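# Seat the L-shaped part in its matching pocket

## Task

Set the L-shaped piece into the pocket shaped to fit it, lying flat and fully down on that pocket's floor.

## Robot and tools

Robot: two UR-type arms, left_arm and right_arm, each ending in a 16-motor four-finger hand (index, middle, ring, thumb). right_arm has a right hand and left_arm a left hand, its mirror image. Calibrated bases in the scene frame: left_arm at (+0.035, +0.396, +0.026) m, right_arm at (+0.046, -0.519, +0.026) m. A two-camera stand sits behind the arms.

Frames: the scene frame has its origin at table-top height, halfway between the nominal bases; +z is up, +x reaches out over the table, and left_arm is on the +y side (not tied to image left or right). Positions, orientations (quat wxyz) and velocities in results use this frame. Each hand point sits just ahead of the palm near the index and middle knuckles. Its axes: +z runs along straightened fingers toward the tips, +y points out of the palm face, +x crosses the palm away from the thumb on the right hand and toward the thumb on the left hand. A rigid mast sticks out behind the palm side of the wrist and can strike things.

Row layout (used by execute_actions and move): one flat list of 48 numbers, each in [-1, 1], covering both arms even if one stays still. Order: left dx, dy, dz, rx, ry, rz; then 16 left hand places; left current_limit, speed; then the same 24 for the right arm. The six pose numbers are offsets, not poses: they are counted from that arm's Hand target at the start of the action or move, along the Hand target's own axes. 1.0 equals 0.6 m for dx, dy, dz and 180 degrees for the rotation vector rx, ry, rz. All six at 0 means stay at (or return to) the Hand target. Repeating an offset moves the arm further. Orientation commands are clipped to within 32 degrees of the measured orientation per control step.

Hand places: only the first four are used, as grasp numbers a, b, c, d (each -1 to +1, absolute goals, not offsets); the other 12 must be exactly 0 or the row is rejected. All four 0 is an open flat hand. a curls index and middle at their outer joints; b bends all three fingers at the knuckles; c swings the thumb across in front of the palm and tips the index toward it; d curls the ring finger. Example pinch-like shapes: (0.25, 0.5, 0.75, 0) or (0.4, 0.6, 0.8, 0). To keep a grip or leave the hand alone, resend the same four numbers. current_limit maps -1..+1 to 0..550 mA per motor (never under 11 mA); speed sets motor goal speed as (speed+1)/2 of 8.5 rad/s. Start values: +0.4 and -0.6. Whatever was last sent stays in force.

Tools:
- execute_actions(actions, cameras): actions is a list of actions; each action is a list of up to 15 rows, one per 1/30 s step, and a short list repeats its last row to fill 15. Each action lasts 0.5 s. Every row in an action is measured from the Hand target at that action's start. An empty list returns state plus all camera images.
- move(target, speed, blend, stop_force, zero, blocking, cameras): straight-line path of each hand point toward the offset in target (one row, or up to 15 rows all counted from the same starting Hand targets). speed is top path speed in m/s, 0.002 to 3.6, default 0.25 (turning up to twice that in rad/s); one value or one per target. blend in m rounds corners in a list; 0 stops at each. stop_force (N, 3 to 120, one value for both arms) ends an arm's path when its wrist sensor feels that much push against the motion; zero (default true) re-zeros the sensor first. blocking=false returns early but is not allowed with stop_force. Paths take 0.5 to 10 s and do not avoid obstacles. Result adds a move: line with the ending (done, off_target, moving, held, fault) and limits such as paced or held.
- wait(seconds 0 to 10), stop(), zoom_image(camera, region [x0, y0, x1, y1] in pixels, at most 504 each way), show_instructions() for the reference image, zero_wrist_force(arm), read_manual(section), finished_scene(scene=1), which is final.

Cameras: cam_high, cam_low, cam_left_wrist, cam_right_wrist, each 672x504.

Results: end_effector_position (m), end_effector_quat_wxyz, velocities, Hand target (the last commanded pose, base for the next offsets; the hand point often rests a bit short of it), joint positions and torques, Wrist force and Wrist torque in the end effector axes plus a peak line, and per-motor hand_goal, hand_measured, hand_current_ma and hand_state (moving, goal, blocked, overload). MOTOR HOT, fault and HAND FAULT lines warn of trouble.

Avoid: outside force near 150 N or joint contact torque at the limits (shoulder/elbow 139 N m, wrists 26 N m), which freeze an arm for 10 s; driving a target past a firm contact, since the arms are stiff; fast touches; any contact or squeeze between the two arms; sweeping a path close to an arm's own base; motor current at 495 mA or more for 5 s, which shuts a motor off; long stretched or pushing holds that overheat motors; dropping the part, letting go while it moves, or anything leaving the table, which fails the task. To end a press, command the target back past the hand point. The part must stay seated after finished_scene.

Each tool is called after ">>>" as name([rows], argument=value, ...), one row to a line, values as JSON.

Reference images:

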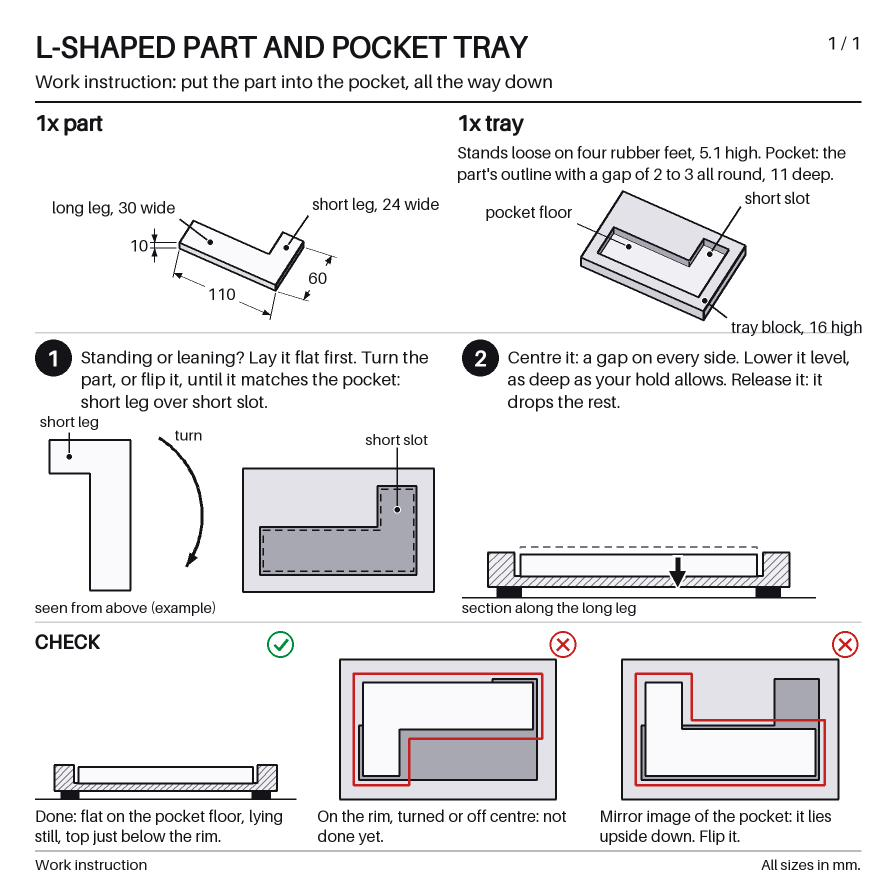

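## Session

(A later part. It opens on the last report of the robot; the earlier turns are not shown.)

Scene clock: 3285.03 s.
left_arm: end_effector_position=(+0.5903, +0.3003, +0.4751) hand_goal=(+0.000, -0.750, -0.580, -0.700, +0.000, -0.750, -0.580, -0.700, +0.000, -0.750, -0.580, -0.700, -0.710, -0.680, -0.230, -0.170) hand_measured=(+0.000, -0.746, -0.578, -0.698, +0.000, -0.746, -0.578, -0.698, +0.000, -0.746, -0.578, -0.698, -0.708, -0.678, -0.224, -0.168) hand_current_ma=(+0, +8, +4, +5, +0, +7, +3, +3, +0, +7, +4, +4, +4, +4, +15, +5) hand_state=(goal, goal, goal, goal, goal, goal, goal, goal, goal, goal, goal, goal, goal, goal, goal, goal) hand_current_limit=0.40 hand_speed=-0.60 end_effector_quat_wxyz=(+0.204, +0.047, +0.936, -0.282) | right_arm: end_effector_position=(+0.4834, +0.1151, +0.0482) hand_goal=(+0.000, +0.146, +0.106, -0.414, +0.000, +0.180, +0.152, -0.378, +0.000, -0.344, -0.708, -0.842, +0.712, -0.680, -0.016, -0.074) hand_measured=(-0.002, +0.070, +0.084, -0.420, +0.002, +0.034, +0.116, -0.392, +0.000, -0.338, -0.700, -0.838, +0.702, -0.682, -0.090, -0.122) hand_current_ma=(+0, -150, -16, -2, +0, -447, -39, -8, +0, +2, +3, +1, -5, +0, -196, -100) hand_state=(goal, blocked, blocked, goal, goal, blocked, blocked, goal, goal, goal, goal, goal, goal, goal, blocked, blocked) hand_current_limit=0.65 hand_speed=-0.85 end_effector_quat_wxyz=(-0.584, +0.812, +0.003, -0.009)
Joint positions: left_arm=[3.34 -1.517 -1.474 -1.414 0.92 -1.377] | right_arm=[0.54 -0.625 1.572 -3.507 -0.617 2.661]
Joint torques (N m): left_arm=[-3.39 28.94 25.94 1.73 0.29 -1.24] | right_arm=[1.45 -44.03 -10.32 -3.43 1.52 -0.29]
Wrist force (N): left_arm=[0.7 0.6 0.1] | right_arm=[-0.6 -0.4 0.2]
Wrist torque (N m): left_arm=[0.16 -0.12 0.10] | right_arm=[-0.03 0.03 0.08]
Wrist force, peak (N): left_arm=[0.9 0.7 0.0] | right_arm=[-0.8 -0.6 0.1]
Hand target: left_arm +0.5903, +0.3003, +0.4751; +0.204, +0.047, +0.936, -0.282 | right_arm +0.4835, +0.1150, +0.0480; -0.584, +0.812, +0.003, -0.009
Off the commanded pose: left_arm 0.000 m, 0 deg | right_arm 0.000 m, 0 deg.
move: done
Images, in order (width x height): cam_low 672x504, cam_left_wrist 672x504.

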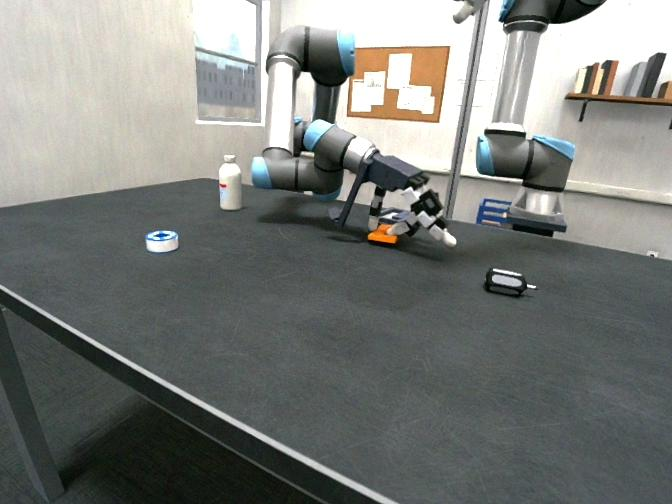

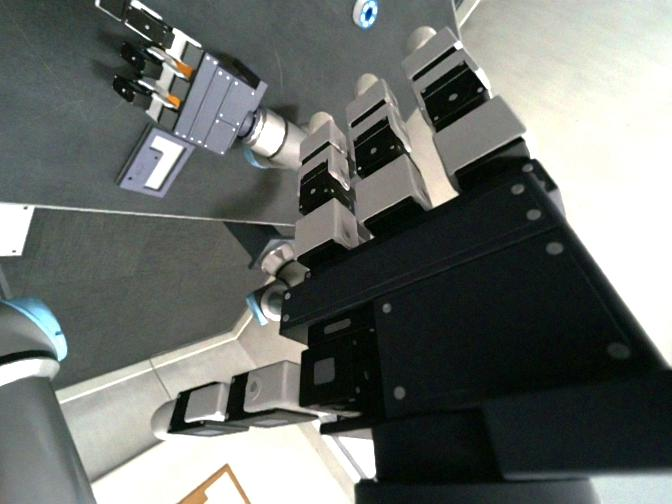

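>>> move([
  [0,0,0,0,0,0,0,0,0,0,0,0,0,0,0,0,0,0,0,0,0,0,0.4,-0.6,0,-0.05058,-0.01692,0,0,0,0.40,0.465,0.86,-0.08,0,0,0,0,0,0,0,0,0,0,0,0,0.65,-0.85],
], speed=[0.05], cameras=["all"])

>>> zoom_image(camera="cam_left_wrist", region=[85, 0, 225, 105])

Scene clock: 3313.63 s.
left_arm: end_effector_position=(+0.5903, +0.3003, +0.4751) hand_goal=(+0.000, -0.750, -0.580, -0.700, +0.000, -0.750, -0.580, -0.700, +0.000, -0.750, -0.580, -0.700, -0.710, -0.680, -0.230, -0.170) hand_measured=(+0.000, -0.746, -0.578, -0.698, +0.000, -0.746, -0.578, -0.698, +0.000, -0.746, -0.578, -0.698, -0.708, -0.678, -0.224, -0.168) hand_current_ma=(+0, +8, +4, +5, +0, +7, +3, +3, +0, +7, +4, +4, +4, +4, +15, +5) hand_state=(goal, goal, goal, goal, goal, goal, goal, goal, goal, goal, goal, goal, goal, goal, goal, goal) hand_current_limit=0.40 hand_speed=-0.60 end_effector_quat_wxyz=(+0.204, +0.047, +0.936, -0.282) | right_arm: end_effector_position=(+0.4838, +0.1150, +0.0801) hand_goal=(+0.000, +0.146, +0.106, -0.414, +0.000, +0.180, +0.152, -0.378, +0.000, -0.344, -0.708, -0.842, +0.712, -0.680, -0.016, -0.074) hand_measured=(-0.002, +0.070, +0.084, -0.420, +0.002, +0.034, +0.116, -0.392, +0.000, -0.338, -0.700, -0.838, +0.702, -0.682, -0.090, -0.122) hand_current_ma=(+0, -150, -16, -2, +0, -446, -39, -8, +0, +2, +2, +1, -5, +0, -196, -100) hand_state=(goal, blocked, blocked, goal, goal, blocked, blocked, goal, goal, goal, goal, goal, goal, goal, blocked, blocked) hand_current_limit=0.65 hand_speed=-0.85 end_effector_quat_wxyz=(-0.584, +0.812, +0.003, -0.009) end_effector_velocity=(+0.000, +0.000, -0.002) end_effector_angular_velocity=(+0.000, -0.001, +0.000)
Joint positions: left_arm=[3.34 -1.517 -1.474 -1.414 0.92 -1.377] | right_arm=[0.54 -0.684 1.582 -3.457 -0.617 2.66]
Joint velocities: left_arm=[within noise] | right_arm=[0 0.004 0 -0.005 -0.001 0]
Joint torques (N m): left_arm=[-3.38 28.55 26.23 1.71 0.26 -1.16] | right_arm=[-9.03 -43.27 -11.38 -3.67 2.24 -2.71]
Wrist force (N): left_arm=[0.6 0.5 0.1] | right_arm=[-0.8 -0.1 0.5]
Wrist torque (N m): left_arm=[0.15 -0.10 0.09] | right_arm=[-0.04 0.06 0.12]
Wrist force, peak (N): left_arm=[0.9 0.6 0.0] | right_arm=[-0.8 -1.1 0.1]
Hand target: left_arm +0.5903, +0.3003, +0.4751; +0.204, +0.047, +0.936, -0.282 | right_arm +0.4838, +0.1151, +0.0800; -0.584, +0.812, +0.003, -0.009
Off the commanded pose: left_arm 0.000 m, 0 deg | right_arm 0.000 m, 0 deg.
move: done

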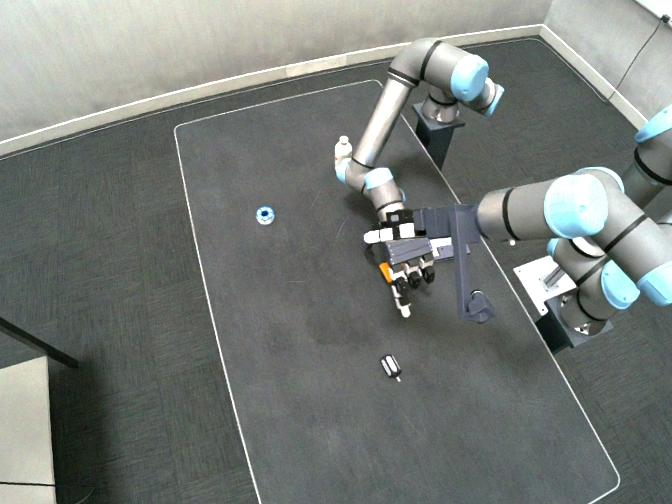

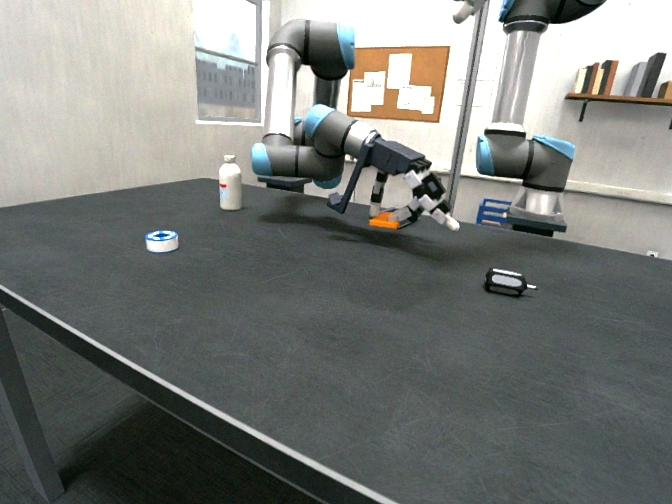

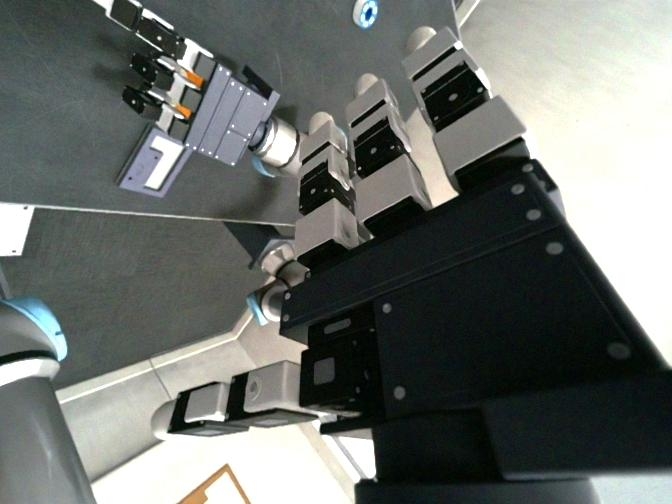

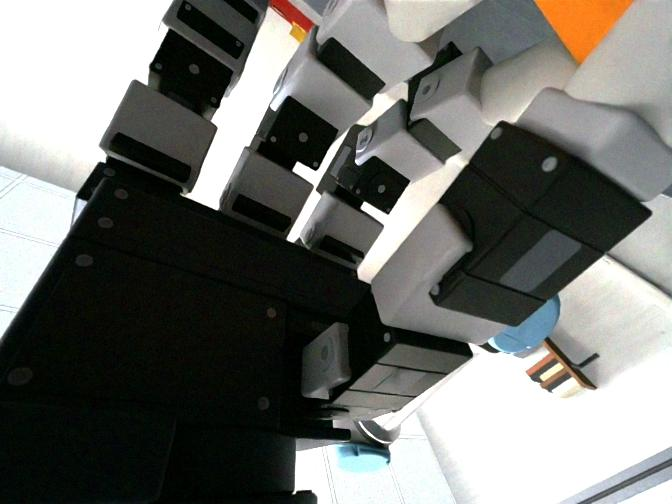

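Scaled by 3.600 from the camera's 672x504 image, which has a finer 960x720 frame.

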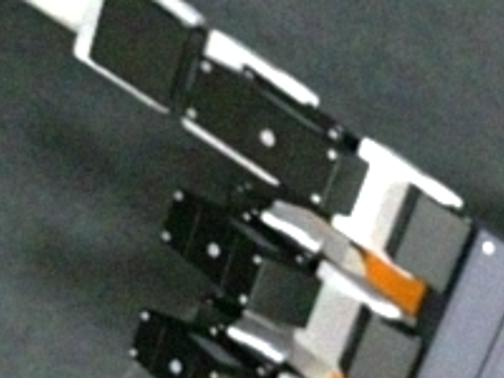

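>>> zoom_image(camera="cam_left_wrist", region=[130, 40, 220, 130])

>>> zoom_image(camera="cam_right_wrist", region=[440, 0, 672, 180])

>>> zoom_image(camera="cam_high", region=[350, 210, 470, 330])

Scaled by 5.600 from the camera's 672x504 image, which has a finer 960x720 frame.

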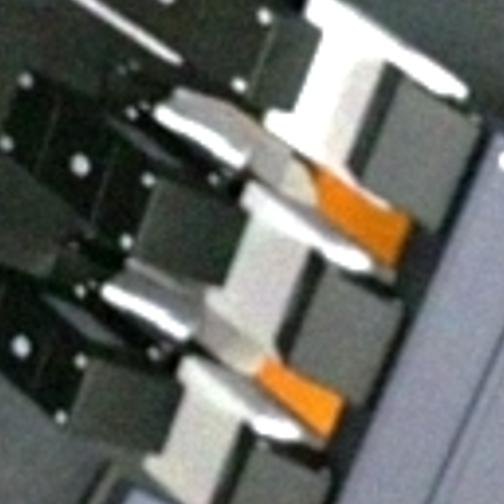

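Scaled by 2.172 from the camera's 672x504 image, which has a finer 960x720 frame.

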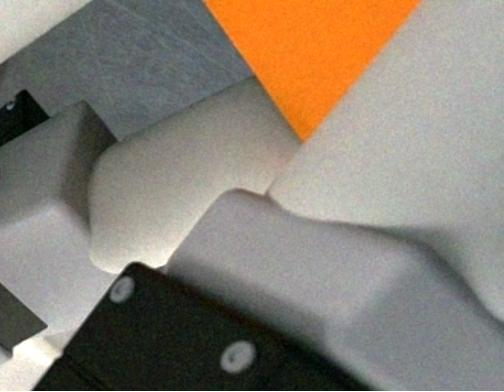

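Scaled by 4.200 from the camera's 672x504 image, which has a finer 960x720 frame.

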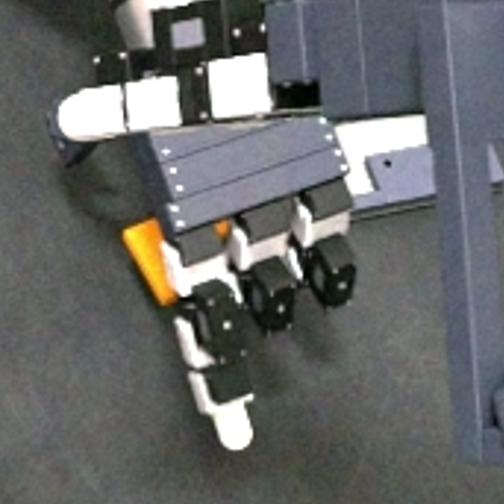

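>>> move([
  [0,0,0,0,0,0,0,0,0,0,0,0,0,0,0,0,0,0,0,0,0,0,0.4,-0.6,-0.27866,0.01557,-0.04628,0,0.06687,0.02251,0.40,0.465,0.86,-0.08,0,0,0,0,0,0,0,0,0,0,0,0,0.65,-0.85],
], speed=[0.1], cameras=["all"])

>>> zoom_image(camera="cam_left_wrist", region=[100, 60, 240, 200])

>>> zoom_image(camera="cam_high", region=[380, 190, 500, 310])

Scene clock: 3419.37 s.
left_arm: end_effector_position=(+0.5903, +0.3003, +0.4751) hand_goal=(+0.000, -0.750, -0.580, -0.700, +0.000, -0.750, -0.580, -0.700, +0.000, -0.750, -0.580, -0.700, -0.710, -0.680, -0.230, -0.170) hand_measured=(+0.000, -0.746, -0.578, -0.698, +0.000, -0.746, -0.578, -0.698, +0.000, -0.746, -0.578, -0.698, -0.708, -0.678, -0.224, -0.168) hand_current_ma=(+0, +8, +4, +5, +0, +7, +3, +3, +0, +7, +4, +4, +4, +4, +15, +5) hand_state=(goal, goal, goal, goal, goal, goal, goal, goal, goal, goal, goal, goal, goal, goal, goal, goal) hand_current_limit=0.40 hand_speed=-0.60 end_effector_quat_wxyz=(+0.204, +0.047, +0.936, -0.282) | right_arm: end_effector_position=(+0.3170, +0.0833, +0.0819) hand_goal=(+0.000, +0.146, +0.106, -0.414, +0.000, +0.180, +0.152, -0.378, +0.000, -0.344, -0.708, -0.842, +0.712, -0.680, -0.016, -0.074) hand_measured=(-0.002, +0.070, +0.084, -0.420, +0.002, +0.034, +0.116, -0.392, +0.000, -0.338, -0.700, -0.838, +0.700, -0.682, -0.090, -0.122) hand_current_ma=(+0, -150, -16, -2, +0, -442, -39, -8, +0, +2, +2, +1, -6, +0, -197, -101) hand_state=(goal, blocked, blocked, goal, goal, blocked, blocked, goal, goal, goal, goal, goal, goal, goal, blocked, blocked) hand_current_limit=0.65 hand_speed=-0.85 end_effector_quat_wxyz=(-0.580, +0.808, -0.087, +0.056)
Joint positions: left_arm=[3.34 -1.517 -1.474 -1.414 0.92 -1.377] | right_arm=[0.722 -0.85 2.039 -3.933 -0.976 2.923]
Joint torques (N m): left_arm=[-3.37 28.53 26.86 1.75 0.28 -1.13] | right_arm=[-7.12 -30.44 -21.99 -2.18 1.14 -2.77]
Wrist force (N): left_arm=[0.6 0.5 0.0] | right_arm=[-0.4 -0.4 0.1]
Wrist torque (N m): left_arm=[0.16 -0.10 0.09] | right_arm=[-0.06 0.03 0.18]
Wrist force, peak (N): left_arm=[0.9 0.8 0.2] | right_arm=[-1.3 0.0 -0.4]
Hand target: left_arm +0.5903, +0.3003, +0.4751; +0.204, +0.047, +0.936, -0.282 | right_arm +0.3171, +0.0833, +0.0819; -0.580, +0.808, -0.087, +0.056
Off the commanded pose: left_arm 0.000 m, 0 deg | right_arm 0.000 m, 0 deg.
move: done

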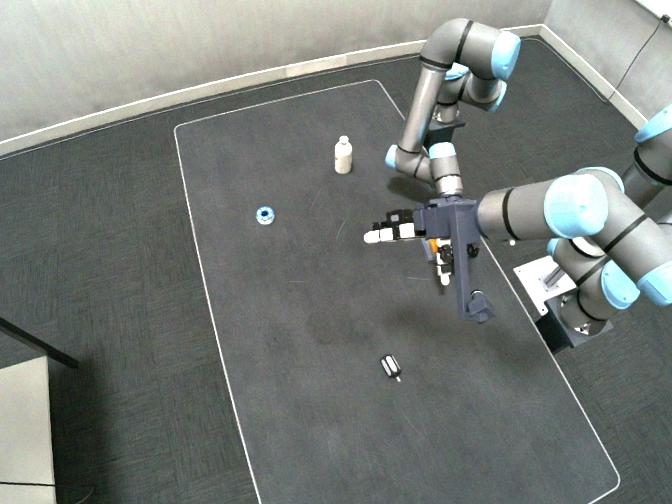

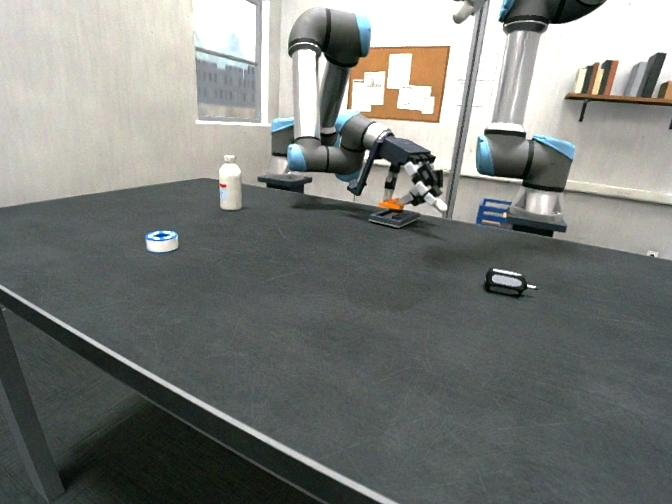

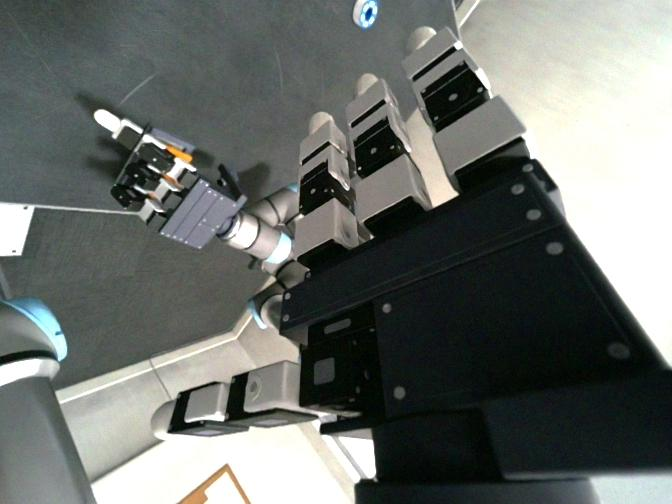

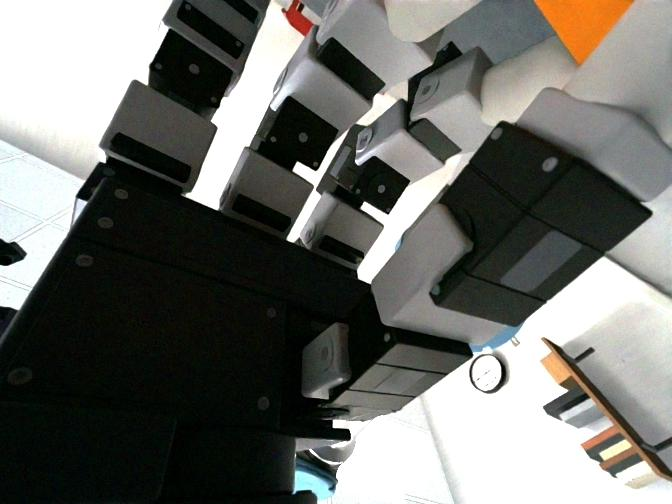

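Scaled by 3.600 from the camera's 672x504 image, which has a finer 960x720 frame.

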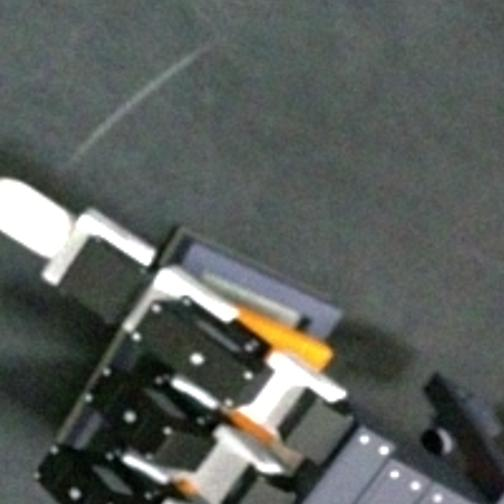

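Scaled by 4.200 from the camera's 672x504 image, which has a finer 960x720 frame.

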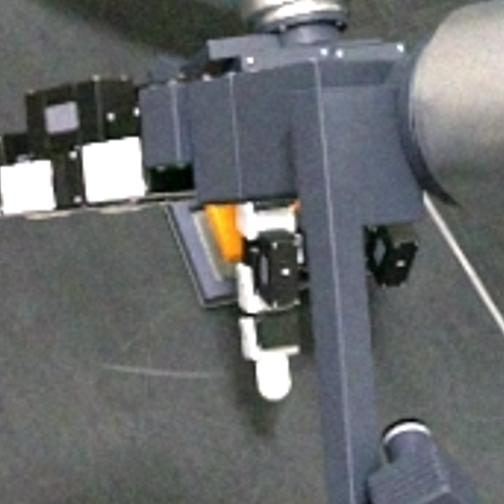

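>>> zoom_image(camera="cam_left_wrist", region=[140, 115, 210, 185])

>>> zoom_image(camera="cam_left_wrist", region=[155, 130, 200, 165])

Scaled by 7.200 from the camera's 672x504 image, which has a finer 960x720 frame.

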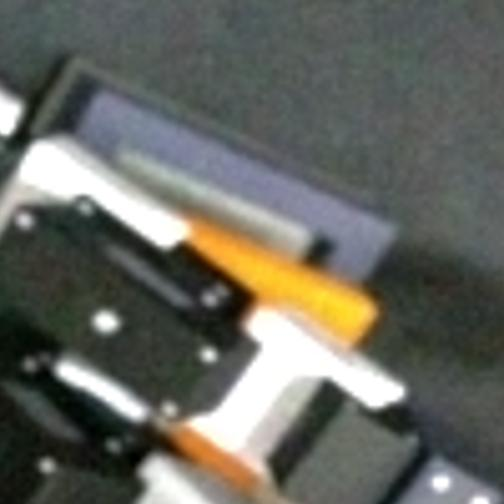

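Scaled by 11.200 from the camera's 672x504 image, which has a finer 960x720 frame.

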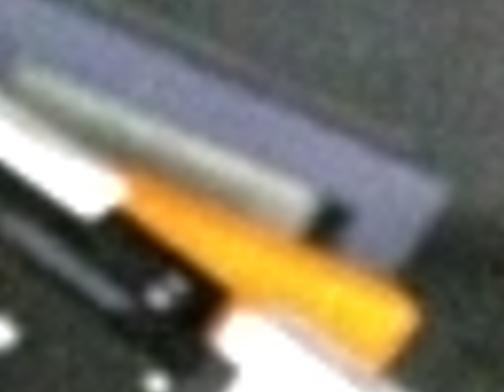

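>>> zoom_image(camera="cam_high", region=[410, 225, 460, 275])

>>> zoom_image(camera="cam_low", region=[350, 180, 450, 240])

Scaled by 10.080 from the camera's 672x504 image, which has a finer 960x720 frame.

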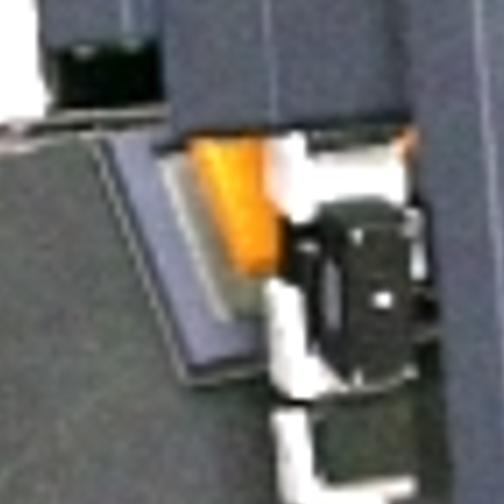

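Scaled by 5.040 from the camera's 672x504 image, which has a finer 960x720 frame.

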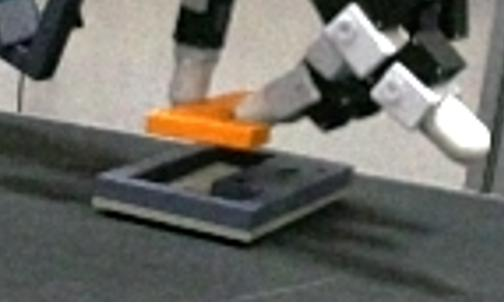

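>>> zoom_image(camera="cam_low", region=[365, 190, 425, 235])

Scaled by 8.400 from the camera's 672x504 image, which has a finer 960x720 frame.

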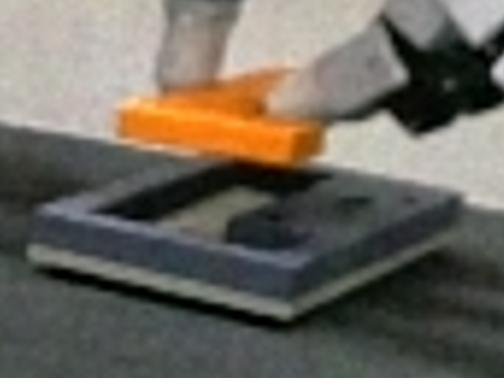

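>>> move([
  [0,0,0,0,0,0,0,0,0,0,0,0,0,0,0,0,0,0,0,0,0,0,0.4,-0.6,0.00498,0.02673,0.01408,0,0.00895,0.00303,0.40,0.465,0.86,-0.08,0,0,0,0,0,0,0,0,0,0,0,0,0.65,-0.85],
], speed=[0.04], cameras=["cam_high","cam_low","cam_left_wrist"])

>>> zoom_image(camera="cam_left_wrist", region=[140, 115, 210, 185])

>>> zoom_image(camera="cam_left_wrist", region=[155, 130, 200, 165])

>>> zoom_image(camera="cam_high", region=[410, 225, 460, 275])

>>> zoom_image(camera="cam_low", region=[365, 190, 425, 235])

Scene clock: 3518.40 s.
left_arm: end_effector_position=(+0.5903, +0.3003, +0.4751) hand_goal=(+0.000, -0.750, -0.580, -0.700, +0.000, -0.750, -0.580, -0.700, +0.000, -0.750, -0.580, -0.700, -0.710, -0.680, -0.230, -0.170) hand_measured=(+0.000, -0.746, -0.578, -0.698, +0.000, -0.746, -0.578, -0.698, +0.000, -0.746, -0.578, -0.698, -0.708, -0.678, -0.224, -0.168) hand_current_ma=(+0, +8, +4, +5, +0, +7, +3, +3, +0, +7, +4, +4, +4, +4, +15, +5) hand_state=(goal, goal, goal, goal, goal, goal, goal, goal, goal, goal, goal, goal, goal, goal, goal, goal) hand_current_limit=0.40 hand_speed=-0.60 end_effector_quat_wxyz=(+0.204, +0.047, +0.936, -0.282) | right_arm: end_effector_position=(+0.3204, +0.0856, +0.0639) hand_goal=(+0.000, +0.146, +0.106, -0.414, +0.000, +0.180, +0.152, -0.378, +0.000, -0.344, -0.708, -0.842, +0.712, -0.680, -0.016, -0.074) hand_measured=(-0.002, +0.070, +0.084, -0.420, +0.002, +0.034, +0.116, -0.392, +0.000, -0.338, -0.700, -0.838, +0.700, -0.682, -0.090, -0.122) hand_current_ma=(+0, -150, -16, -2, +0, -442, -39, -8, +0, +2, +2, +1, -6, +0, -197, -101) hand_state=(goal, blocked, blocked, goal, goal, blocked, blocked, goal, goal, goal, goal, goal, goal, goal, blocked, blocked) hand_current_limit=0.65 hand_speed=-0.85 end_effector_quat_wxyz=(-0.579, +0.807, -0.099, +0.064)
Joint positions: left_arm=[3.34 -1.517 -1.474 -1.414 0.92 -1.377] | right_arm=[0.73 -0.803 2.026 -3.976 -1.011 2.94]
Joint torques (N m): left_arm=[-3.09 28.32 26.4 1.71 0.39 -1.25] | right_arm=[2.36 -56.08 -7.98 -1.54 1.88 -1.71]
Wrist force (N): left_arm=[0.7 0.5 0.2] | right_arm=[-0.5 -0.4 0.0]
Wrist torque (N m): left_arm=[0.15 -0.12 0.10] | right_arm=[-0.03 0.03 0.04]
Wrist force, peak (N): left_arm=[0.9 0.8 0.1] | right_arm=[-0.4 -0.8 0.0]
Hand target: left_arm +0.5903, +0.3003, +0.4751; +0.204, +0.047, +0.936, -0.282 | right_arm +0.3204, +0.0855, +0.0639; -0.579, +0.807, -0.099, +0.064
Off the commanded pose: left_arm 0.000 m, 0 deg | right_arm 0.000 m, 0 deg.
move: done
Images, in order (width x height): cam_high 672x504, cam_low 672x504, cam_left_wrist 672x504.

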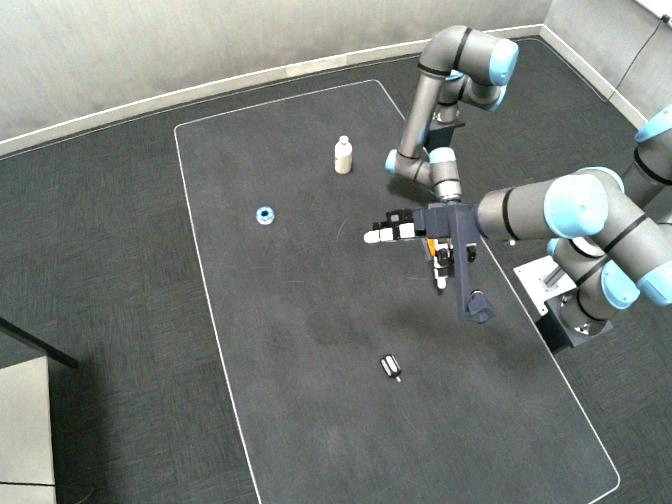

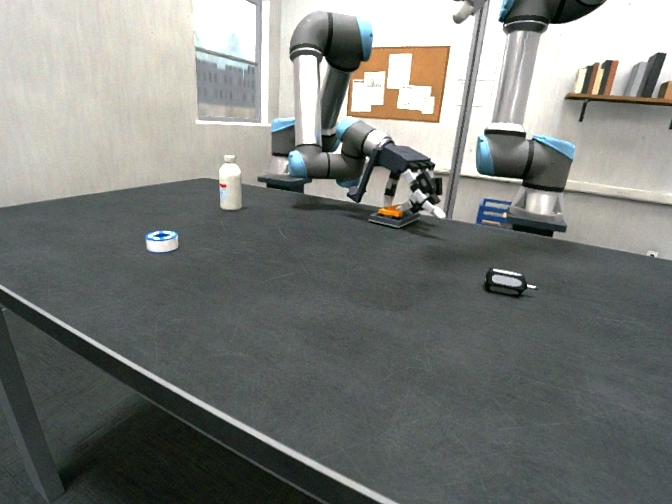

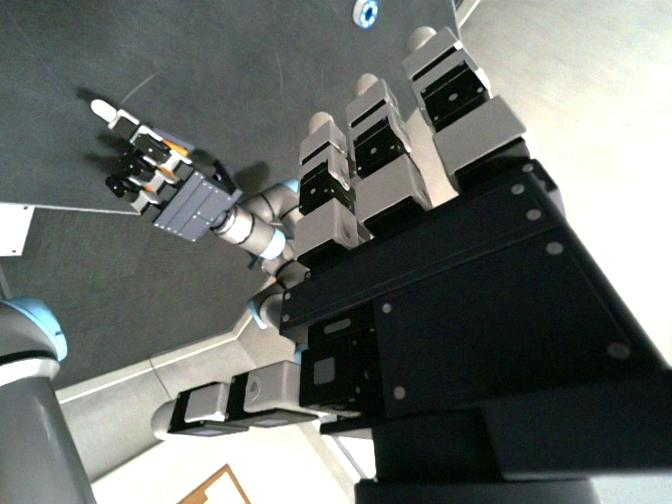

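Scaled by 7.200 from the camera's 672x504 image, which has a finer 960x720 frame.

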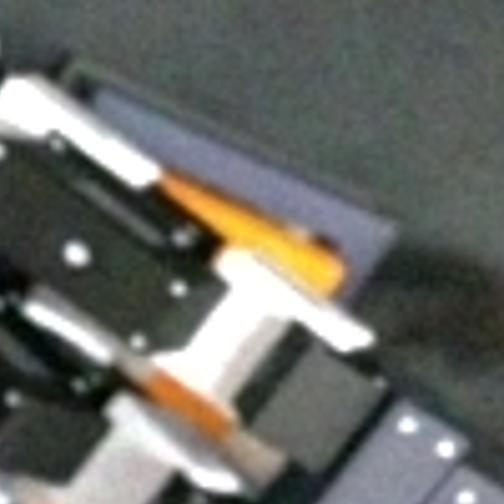

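Scaled by 11.200 from the camera's 672x504 image, which has a finer 960x720 frame.

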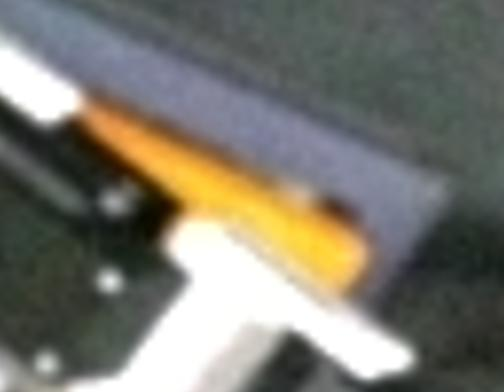

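Scaled by 10.080 from the camera's 672x504 image, which has a finer 960x720 frame.

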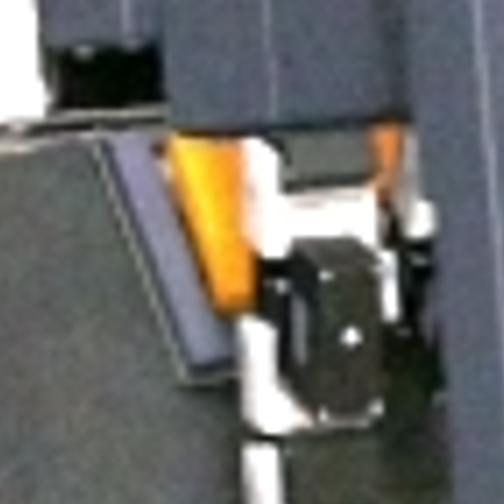

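Scaled by 8.400 from the camera's 672x504 image, which has a finer 960x720 frame.

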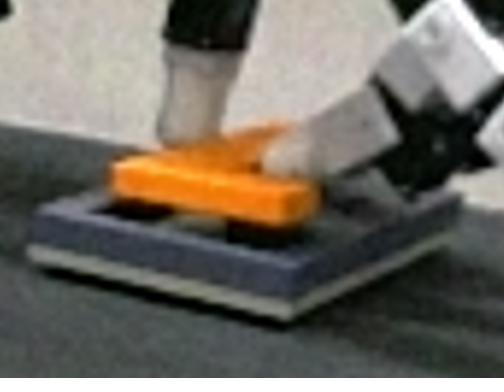

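>>> zoom_image(camera="cam_high", region=[418, 235, 443, 265])

>>> zoom_image(camera="cam_left_wrist", region=[150, 125, 200, 155])

Scaled by 16.800 from the camera's 672x504 image, which has a finer 960x720 frame.

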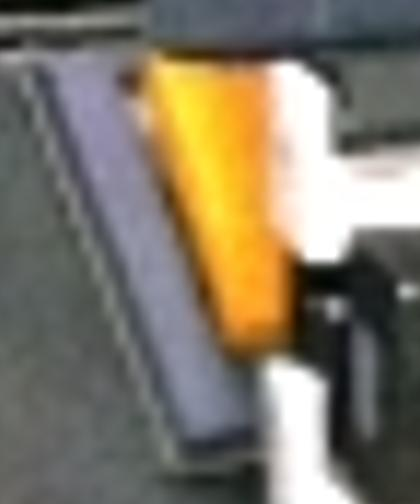

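Scaled by 10.080 from the camera's 672x504 image, which has a finer 960x720 frame.

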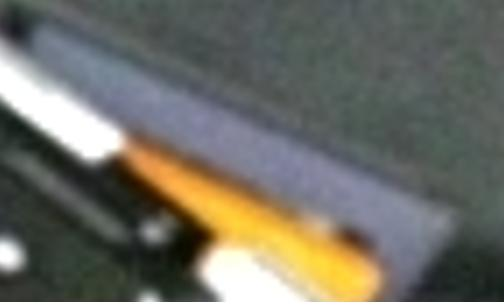

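>>> move([
  [0,0,0,0,0,0,0,0,0,0,0,0,0,0,0,0,0,0,0,0,0,0,0.4,-0.6,-0.00382,0.00692,-0.00277,0,-0.00894,-0.00304,0.40,0.465,0.86,-0.08,0,0,0,0,0,0,0,0,0,0,0,0,0.65,-0.85],
], speed=[0.03], cameras=["cam_high","cam_low","cam_left_wrist"])

>>> zoom_image(camera="cam_left_wrist", region=[150, 125, 200, 155])

>>> zoom_image(camera="cam_high", region=[418, 235, 443, 265])

>>> zoom_image(camera="cam_low", region=[365, 190, 425, 235])

Scene clock: 3675.13 s.
left_arm: end_effector_position=(+0.5903, +0.3003, +0.4751) hand_goal=(+0.000, -0.750, -0.580, -0.700, +0.000, -0.750, -0.580, -0.700, +0.000, -0.750, -0.580, -0.700, -0.710, -0.680, -0.230, -0.170) hand_measured=(+0.000, -0.746, -0.578, -0.698, +0.000, -0.746, -0.578, -0.698, +0.000, -0.746, -0.578, -0.698, -0.708, -0.678, -0.224, -0.168) hand_current_ma=(+0, +8, +4, +5, +0, +7, +3, +3, +0, +7, +4, +4, +4, +4, +15, +5) hand_state=(goal, goal, goal, goal, goal, goal, goal, goal, goal, goal, goal, goal, goal, goal, goal, goal) hand_current_limit=0.40 hand_speed=-0.60 end_effector_quat_wxyz=(+0.204, +0.047, +0.936, -0.282) | right_arm: end_effector_position=(+0.3175, +0.0832, +0.0605) hand_goal=(+0.000, +0.146, +0.106, -0.414, +0.000, +0.180, +0.152, -0.378, +0.000, -0.344, -0.708, -0.842, +0.712, -0.680, -0.016, -0.074) hand_measured=(-0.002, +0.070, +0.084, -0.420, +0.002, +0.034, +0.116, -0.392, +0.000, -0.338, -0.700, -0.838, +0.700, -0.682, -0.090, -0.122) hand_current_ma=(+0, -150, -16, -2, +0, -442, -39, -8, +0, +2, +2, +1, -6, +0, -197, -101) hand_state=(goal, blocked, blocked, goal, goal, blocked, blocked, goal, goal, goal, goal, goal, goal, goal, blocked, blocked) hand_current_limit=0.65 hand_speed=-0.85 end_effector_quat_wxyz=(-0.580, +0.808, -0.087, +0.056) end_effector_velocity=(+0.001, +0.000, +0.000) end_effector_angular_velocity=(-0.001, +0.000, -0.004)
Joint positions: left_arm=[3.34 -1.517 -1.474 -1.414 0.92 -1.377] | right_arm=[0.721 -0.797 2.03 -3.977 -0.976 2.922]
Joint velocities: left_arm=[within noise] | right_arm=[0 -0.001 0 0.001 -0.005 0.001]
Joint torques (N m): left_arm=[-3.36 28.28 26.74 1.77 0.41 -1.1] | right_arm=[2.07 -39.8 -3.74 -3.72 -1.09 0.62]
Wrist force (N): left_arm=[0.6 0.7 0.1] | right_arm=[-0.2 -0.3 0.0]
Wrist torque (N m): left_arm=[0.18 -0.10 0.08] | right_arm=[-0.02 -0.01 0.21]
Wrist force, peak (N): left_arm=[0.9 0.7 0.1] | right_arm=[-0.3 -0.8 0.1]
Hand target: left_arm +0.5903, +0.3003, +0.4751; +0.204, +0.047, +0.936, -0.282 | right_arm +0.3175, +0.0832, +0.0606; -0.580, +0.808, -0.087, +0.056
Off the commanded pose: left_arm 0.000 m, 0 deg | right_arm 0.000 m, 0 deg.
move: done
Images, in order (width x height): cam_high 672x504, cam_low 672x504, cam_left_wrist 672x504.

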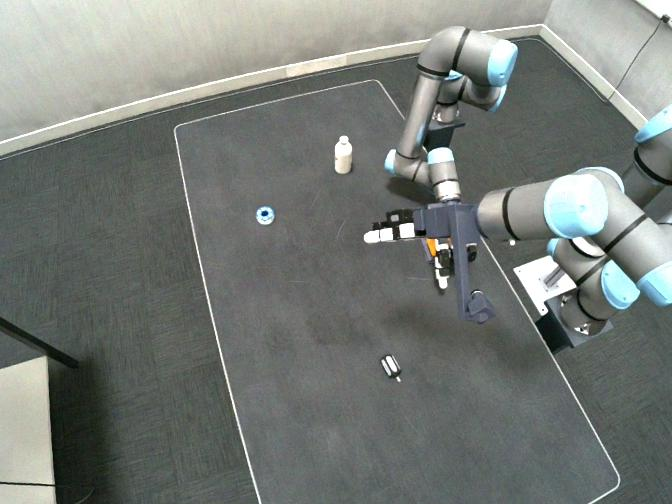

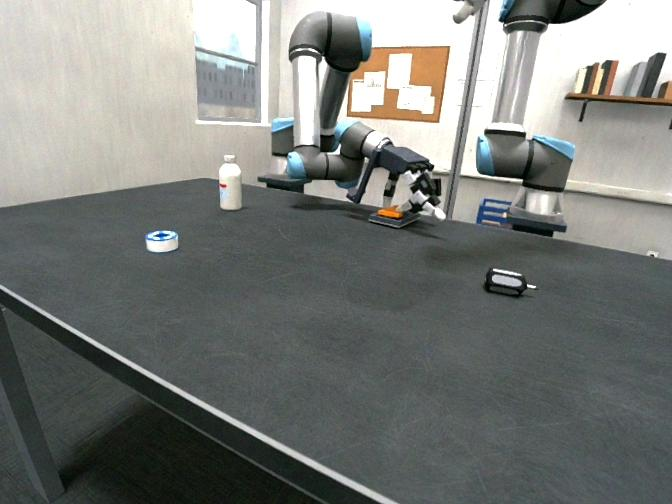

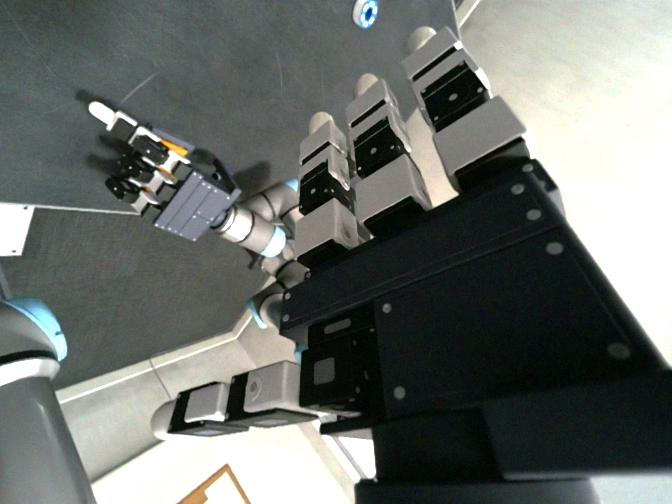

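Scaled by 10.080 from the camera's 672x504 image, which has a finer 960x720 frame.

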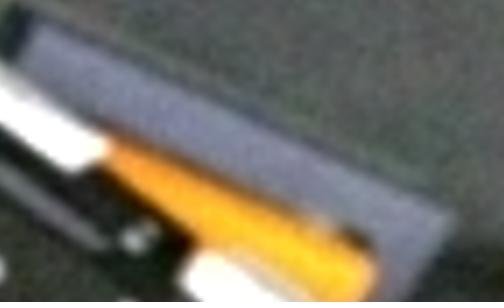

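Scaled by 16.800 from the camera's 672x504 image, which has a finer 960x720 frame.

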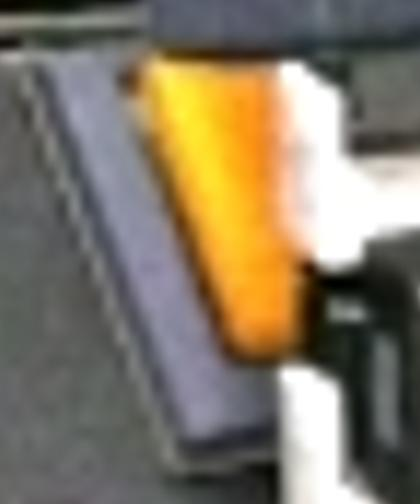

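Scaled by 8.400 from the camera's 672x504 image, which has a finer 960x720 frame.

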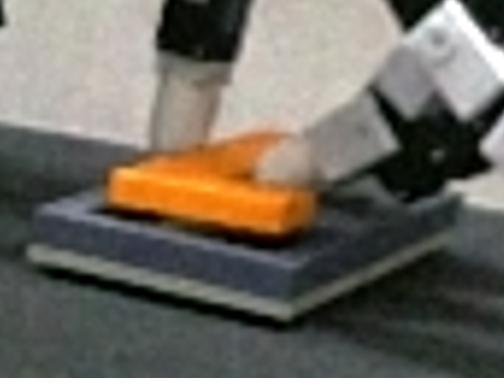

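>>> move([
  [0,0,0,0,0,0,0,0,0,0,0,0,0,0,0,0,0,0,0,0,0,0,0.4,-0.6,0.0014,0.0040,0.0012,0,0,0,0.40,0.465,0.86,-0.08,0,0,0,0,0,0,0,0,0,0,0,0,0.65,-0.85],
], speed=[0.02], cameras=["cam_low","cam_left_wrist","cam_high"])

>>> zoom_image(camera="cam_low", region=[365, 190, 425, 235])

>>> zoom_image(camera="cam_left_wrist", region=[150, 125, 200, 155])

Scene clock: 3701.43 s.
left_arm: end_effector_position=(+0.5903, +0.3003, +0.4751) hand_goal=(+0.000, -0.750, -0.580, -0.700, +0.000, -0.750, -0.580, -0.700, +0.000, -0.750, -0.580, -0.700, -0.710, -0.680, -0.230, -0.170) hand_measured=(+0.000, -0.746, -0.578, -0.698, +0.000, -0.746, -0.578, -0.698, +0.000, -0.746, -0.578, -0.698, -0.708, -0.678, -0.224, -0.168) hand_current_ma=(+0, +8, +4, +5, +0, +7, +3, +3, +0, +7, +4, +4, +4, +4, +15, +5) hand_state=(goal, goal, goal, goal, goal, goal, goal, goal, goal, goal, goal, goal, goal, goal, goal, goal) hand_current_limit=0.40 hand_speed=-0.60 end_effector_quat_wxyz=(+0.204, +0.047, +0.936, -0.282) | right_arm: end_effector_position=(+0.3183, +0.0830, +0.0580) hand_goal=(+0.000, +0.146, +0.106, -0.414, +0.000, +0.180, +0.152, -0.378, +0.000, -0.344, -0.708, -0.842, +0.712, -0.680, -0.016, -0.074) hand_measured=(-0.002, +0.070, +0.084, -0.420, +0.002, +0.034, +0.116, -0.392, +0.000, -0.338, -0.700, -0.838, +0.700, -0.682, -0.090, -0.122) hand_current_ma=(+0, -150, -16, -2, +0, -442, -39, -8, +0, +2, +2, +1, -6, +0, -197, -101) hand_state=(goal, blocked, blocked, goal, goal, blocked, blocked, goal, goal, goal, goal, goal, goal, goal, blocked, blocked) hand_current_limit=0.65 hand_speed=-0.85 end_effector_quat_wxyz=(-0.580, +0.808, -0.087, +0.056)
Joint positions: left_arm=[3.34 -1.517 -1.474 -1.414 0.92 -1.377] | right_arm=[0.72 -0.791 2.029 -3.981 -0.975 2.922]
Joint torques (N m): left_arm=[-3.35 27.49 27.1 1.66 0.36 -1.14] | right_arm=[-8.22 -39.03 -22.71 -3.29 1.59 -2.49]
Wrist force (N): left_arm=[0.6 0.6 0.0] | right_arm=[-0.3 -0.4 0.1]
Wrist torque (N m): left_arm=[0.18 -0.11 0.09] | right_arm=[-0.04 0.01 0.19]
Wrist force, peak (N): left_arm=[0.8 0.8 0.1] | right_arm=[-0.6 -0.4 -0.1]
Hand target: left_arm +0.5903, +0.3003, +0.4751; +0.204, +0.047, +0.936, -0.282 | right_arm +0.3182, +0.0830, +0.0580; -0.580, +0.808, -0.087, +0.056
Off the commanded pose: left_arm 0.000 m, 0 deg | right_arm 0.000 m, 0 deg.
move: done
Images, in order (width x height): cam_high 672x504, cam_low 672x504, cam_left_wrist 672x504.

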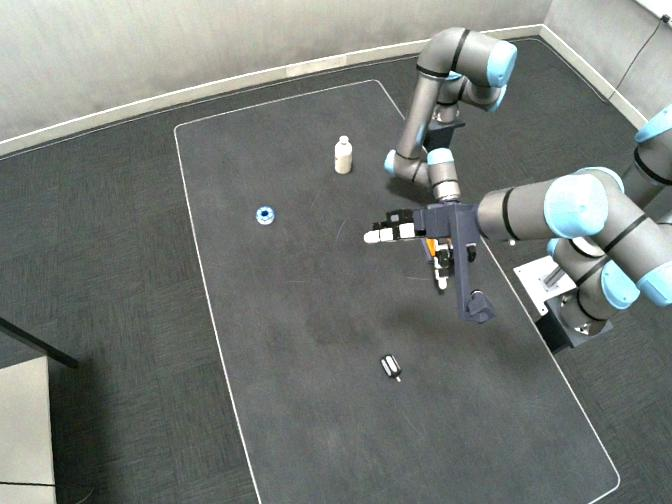

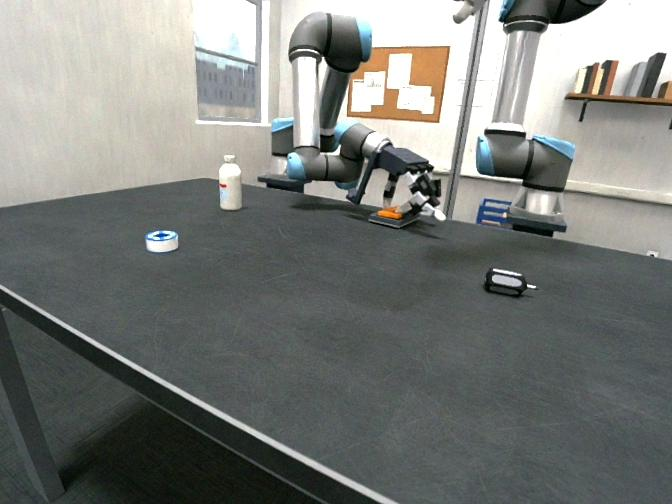

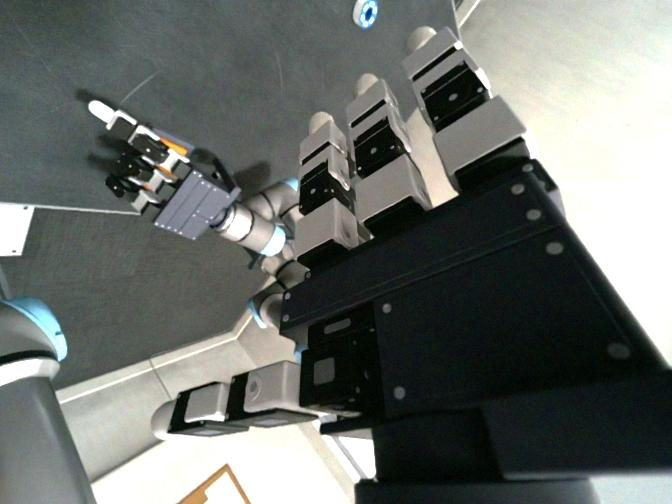

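Scaled by 8.400 from the camera's 672x504 image, which has a finer 960x720 frame.

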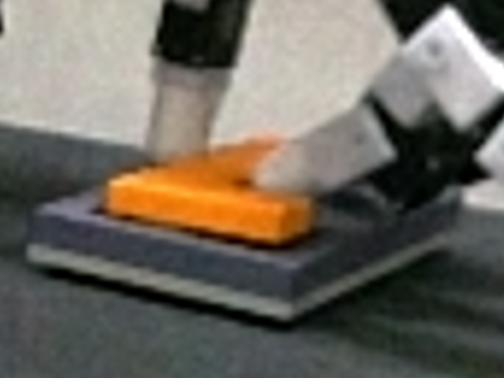

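Scaled by 10.080 from the camera's 672x504 image, which has a finer 960x720 frame.

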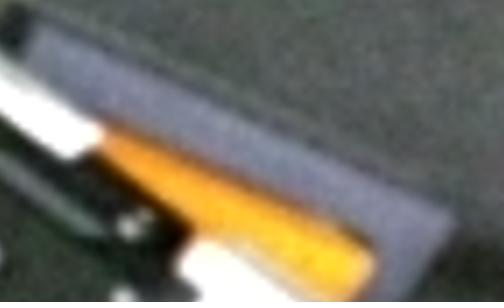

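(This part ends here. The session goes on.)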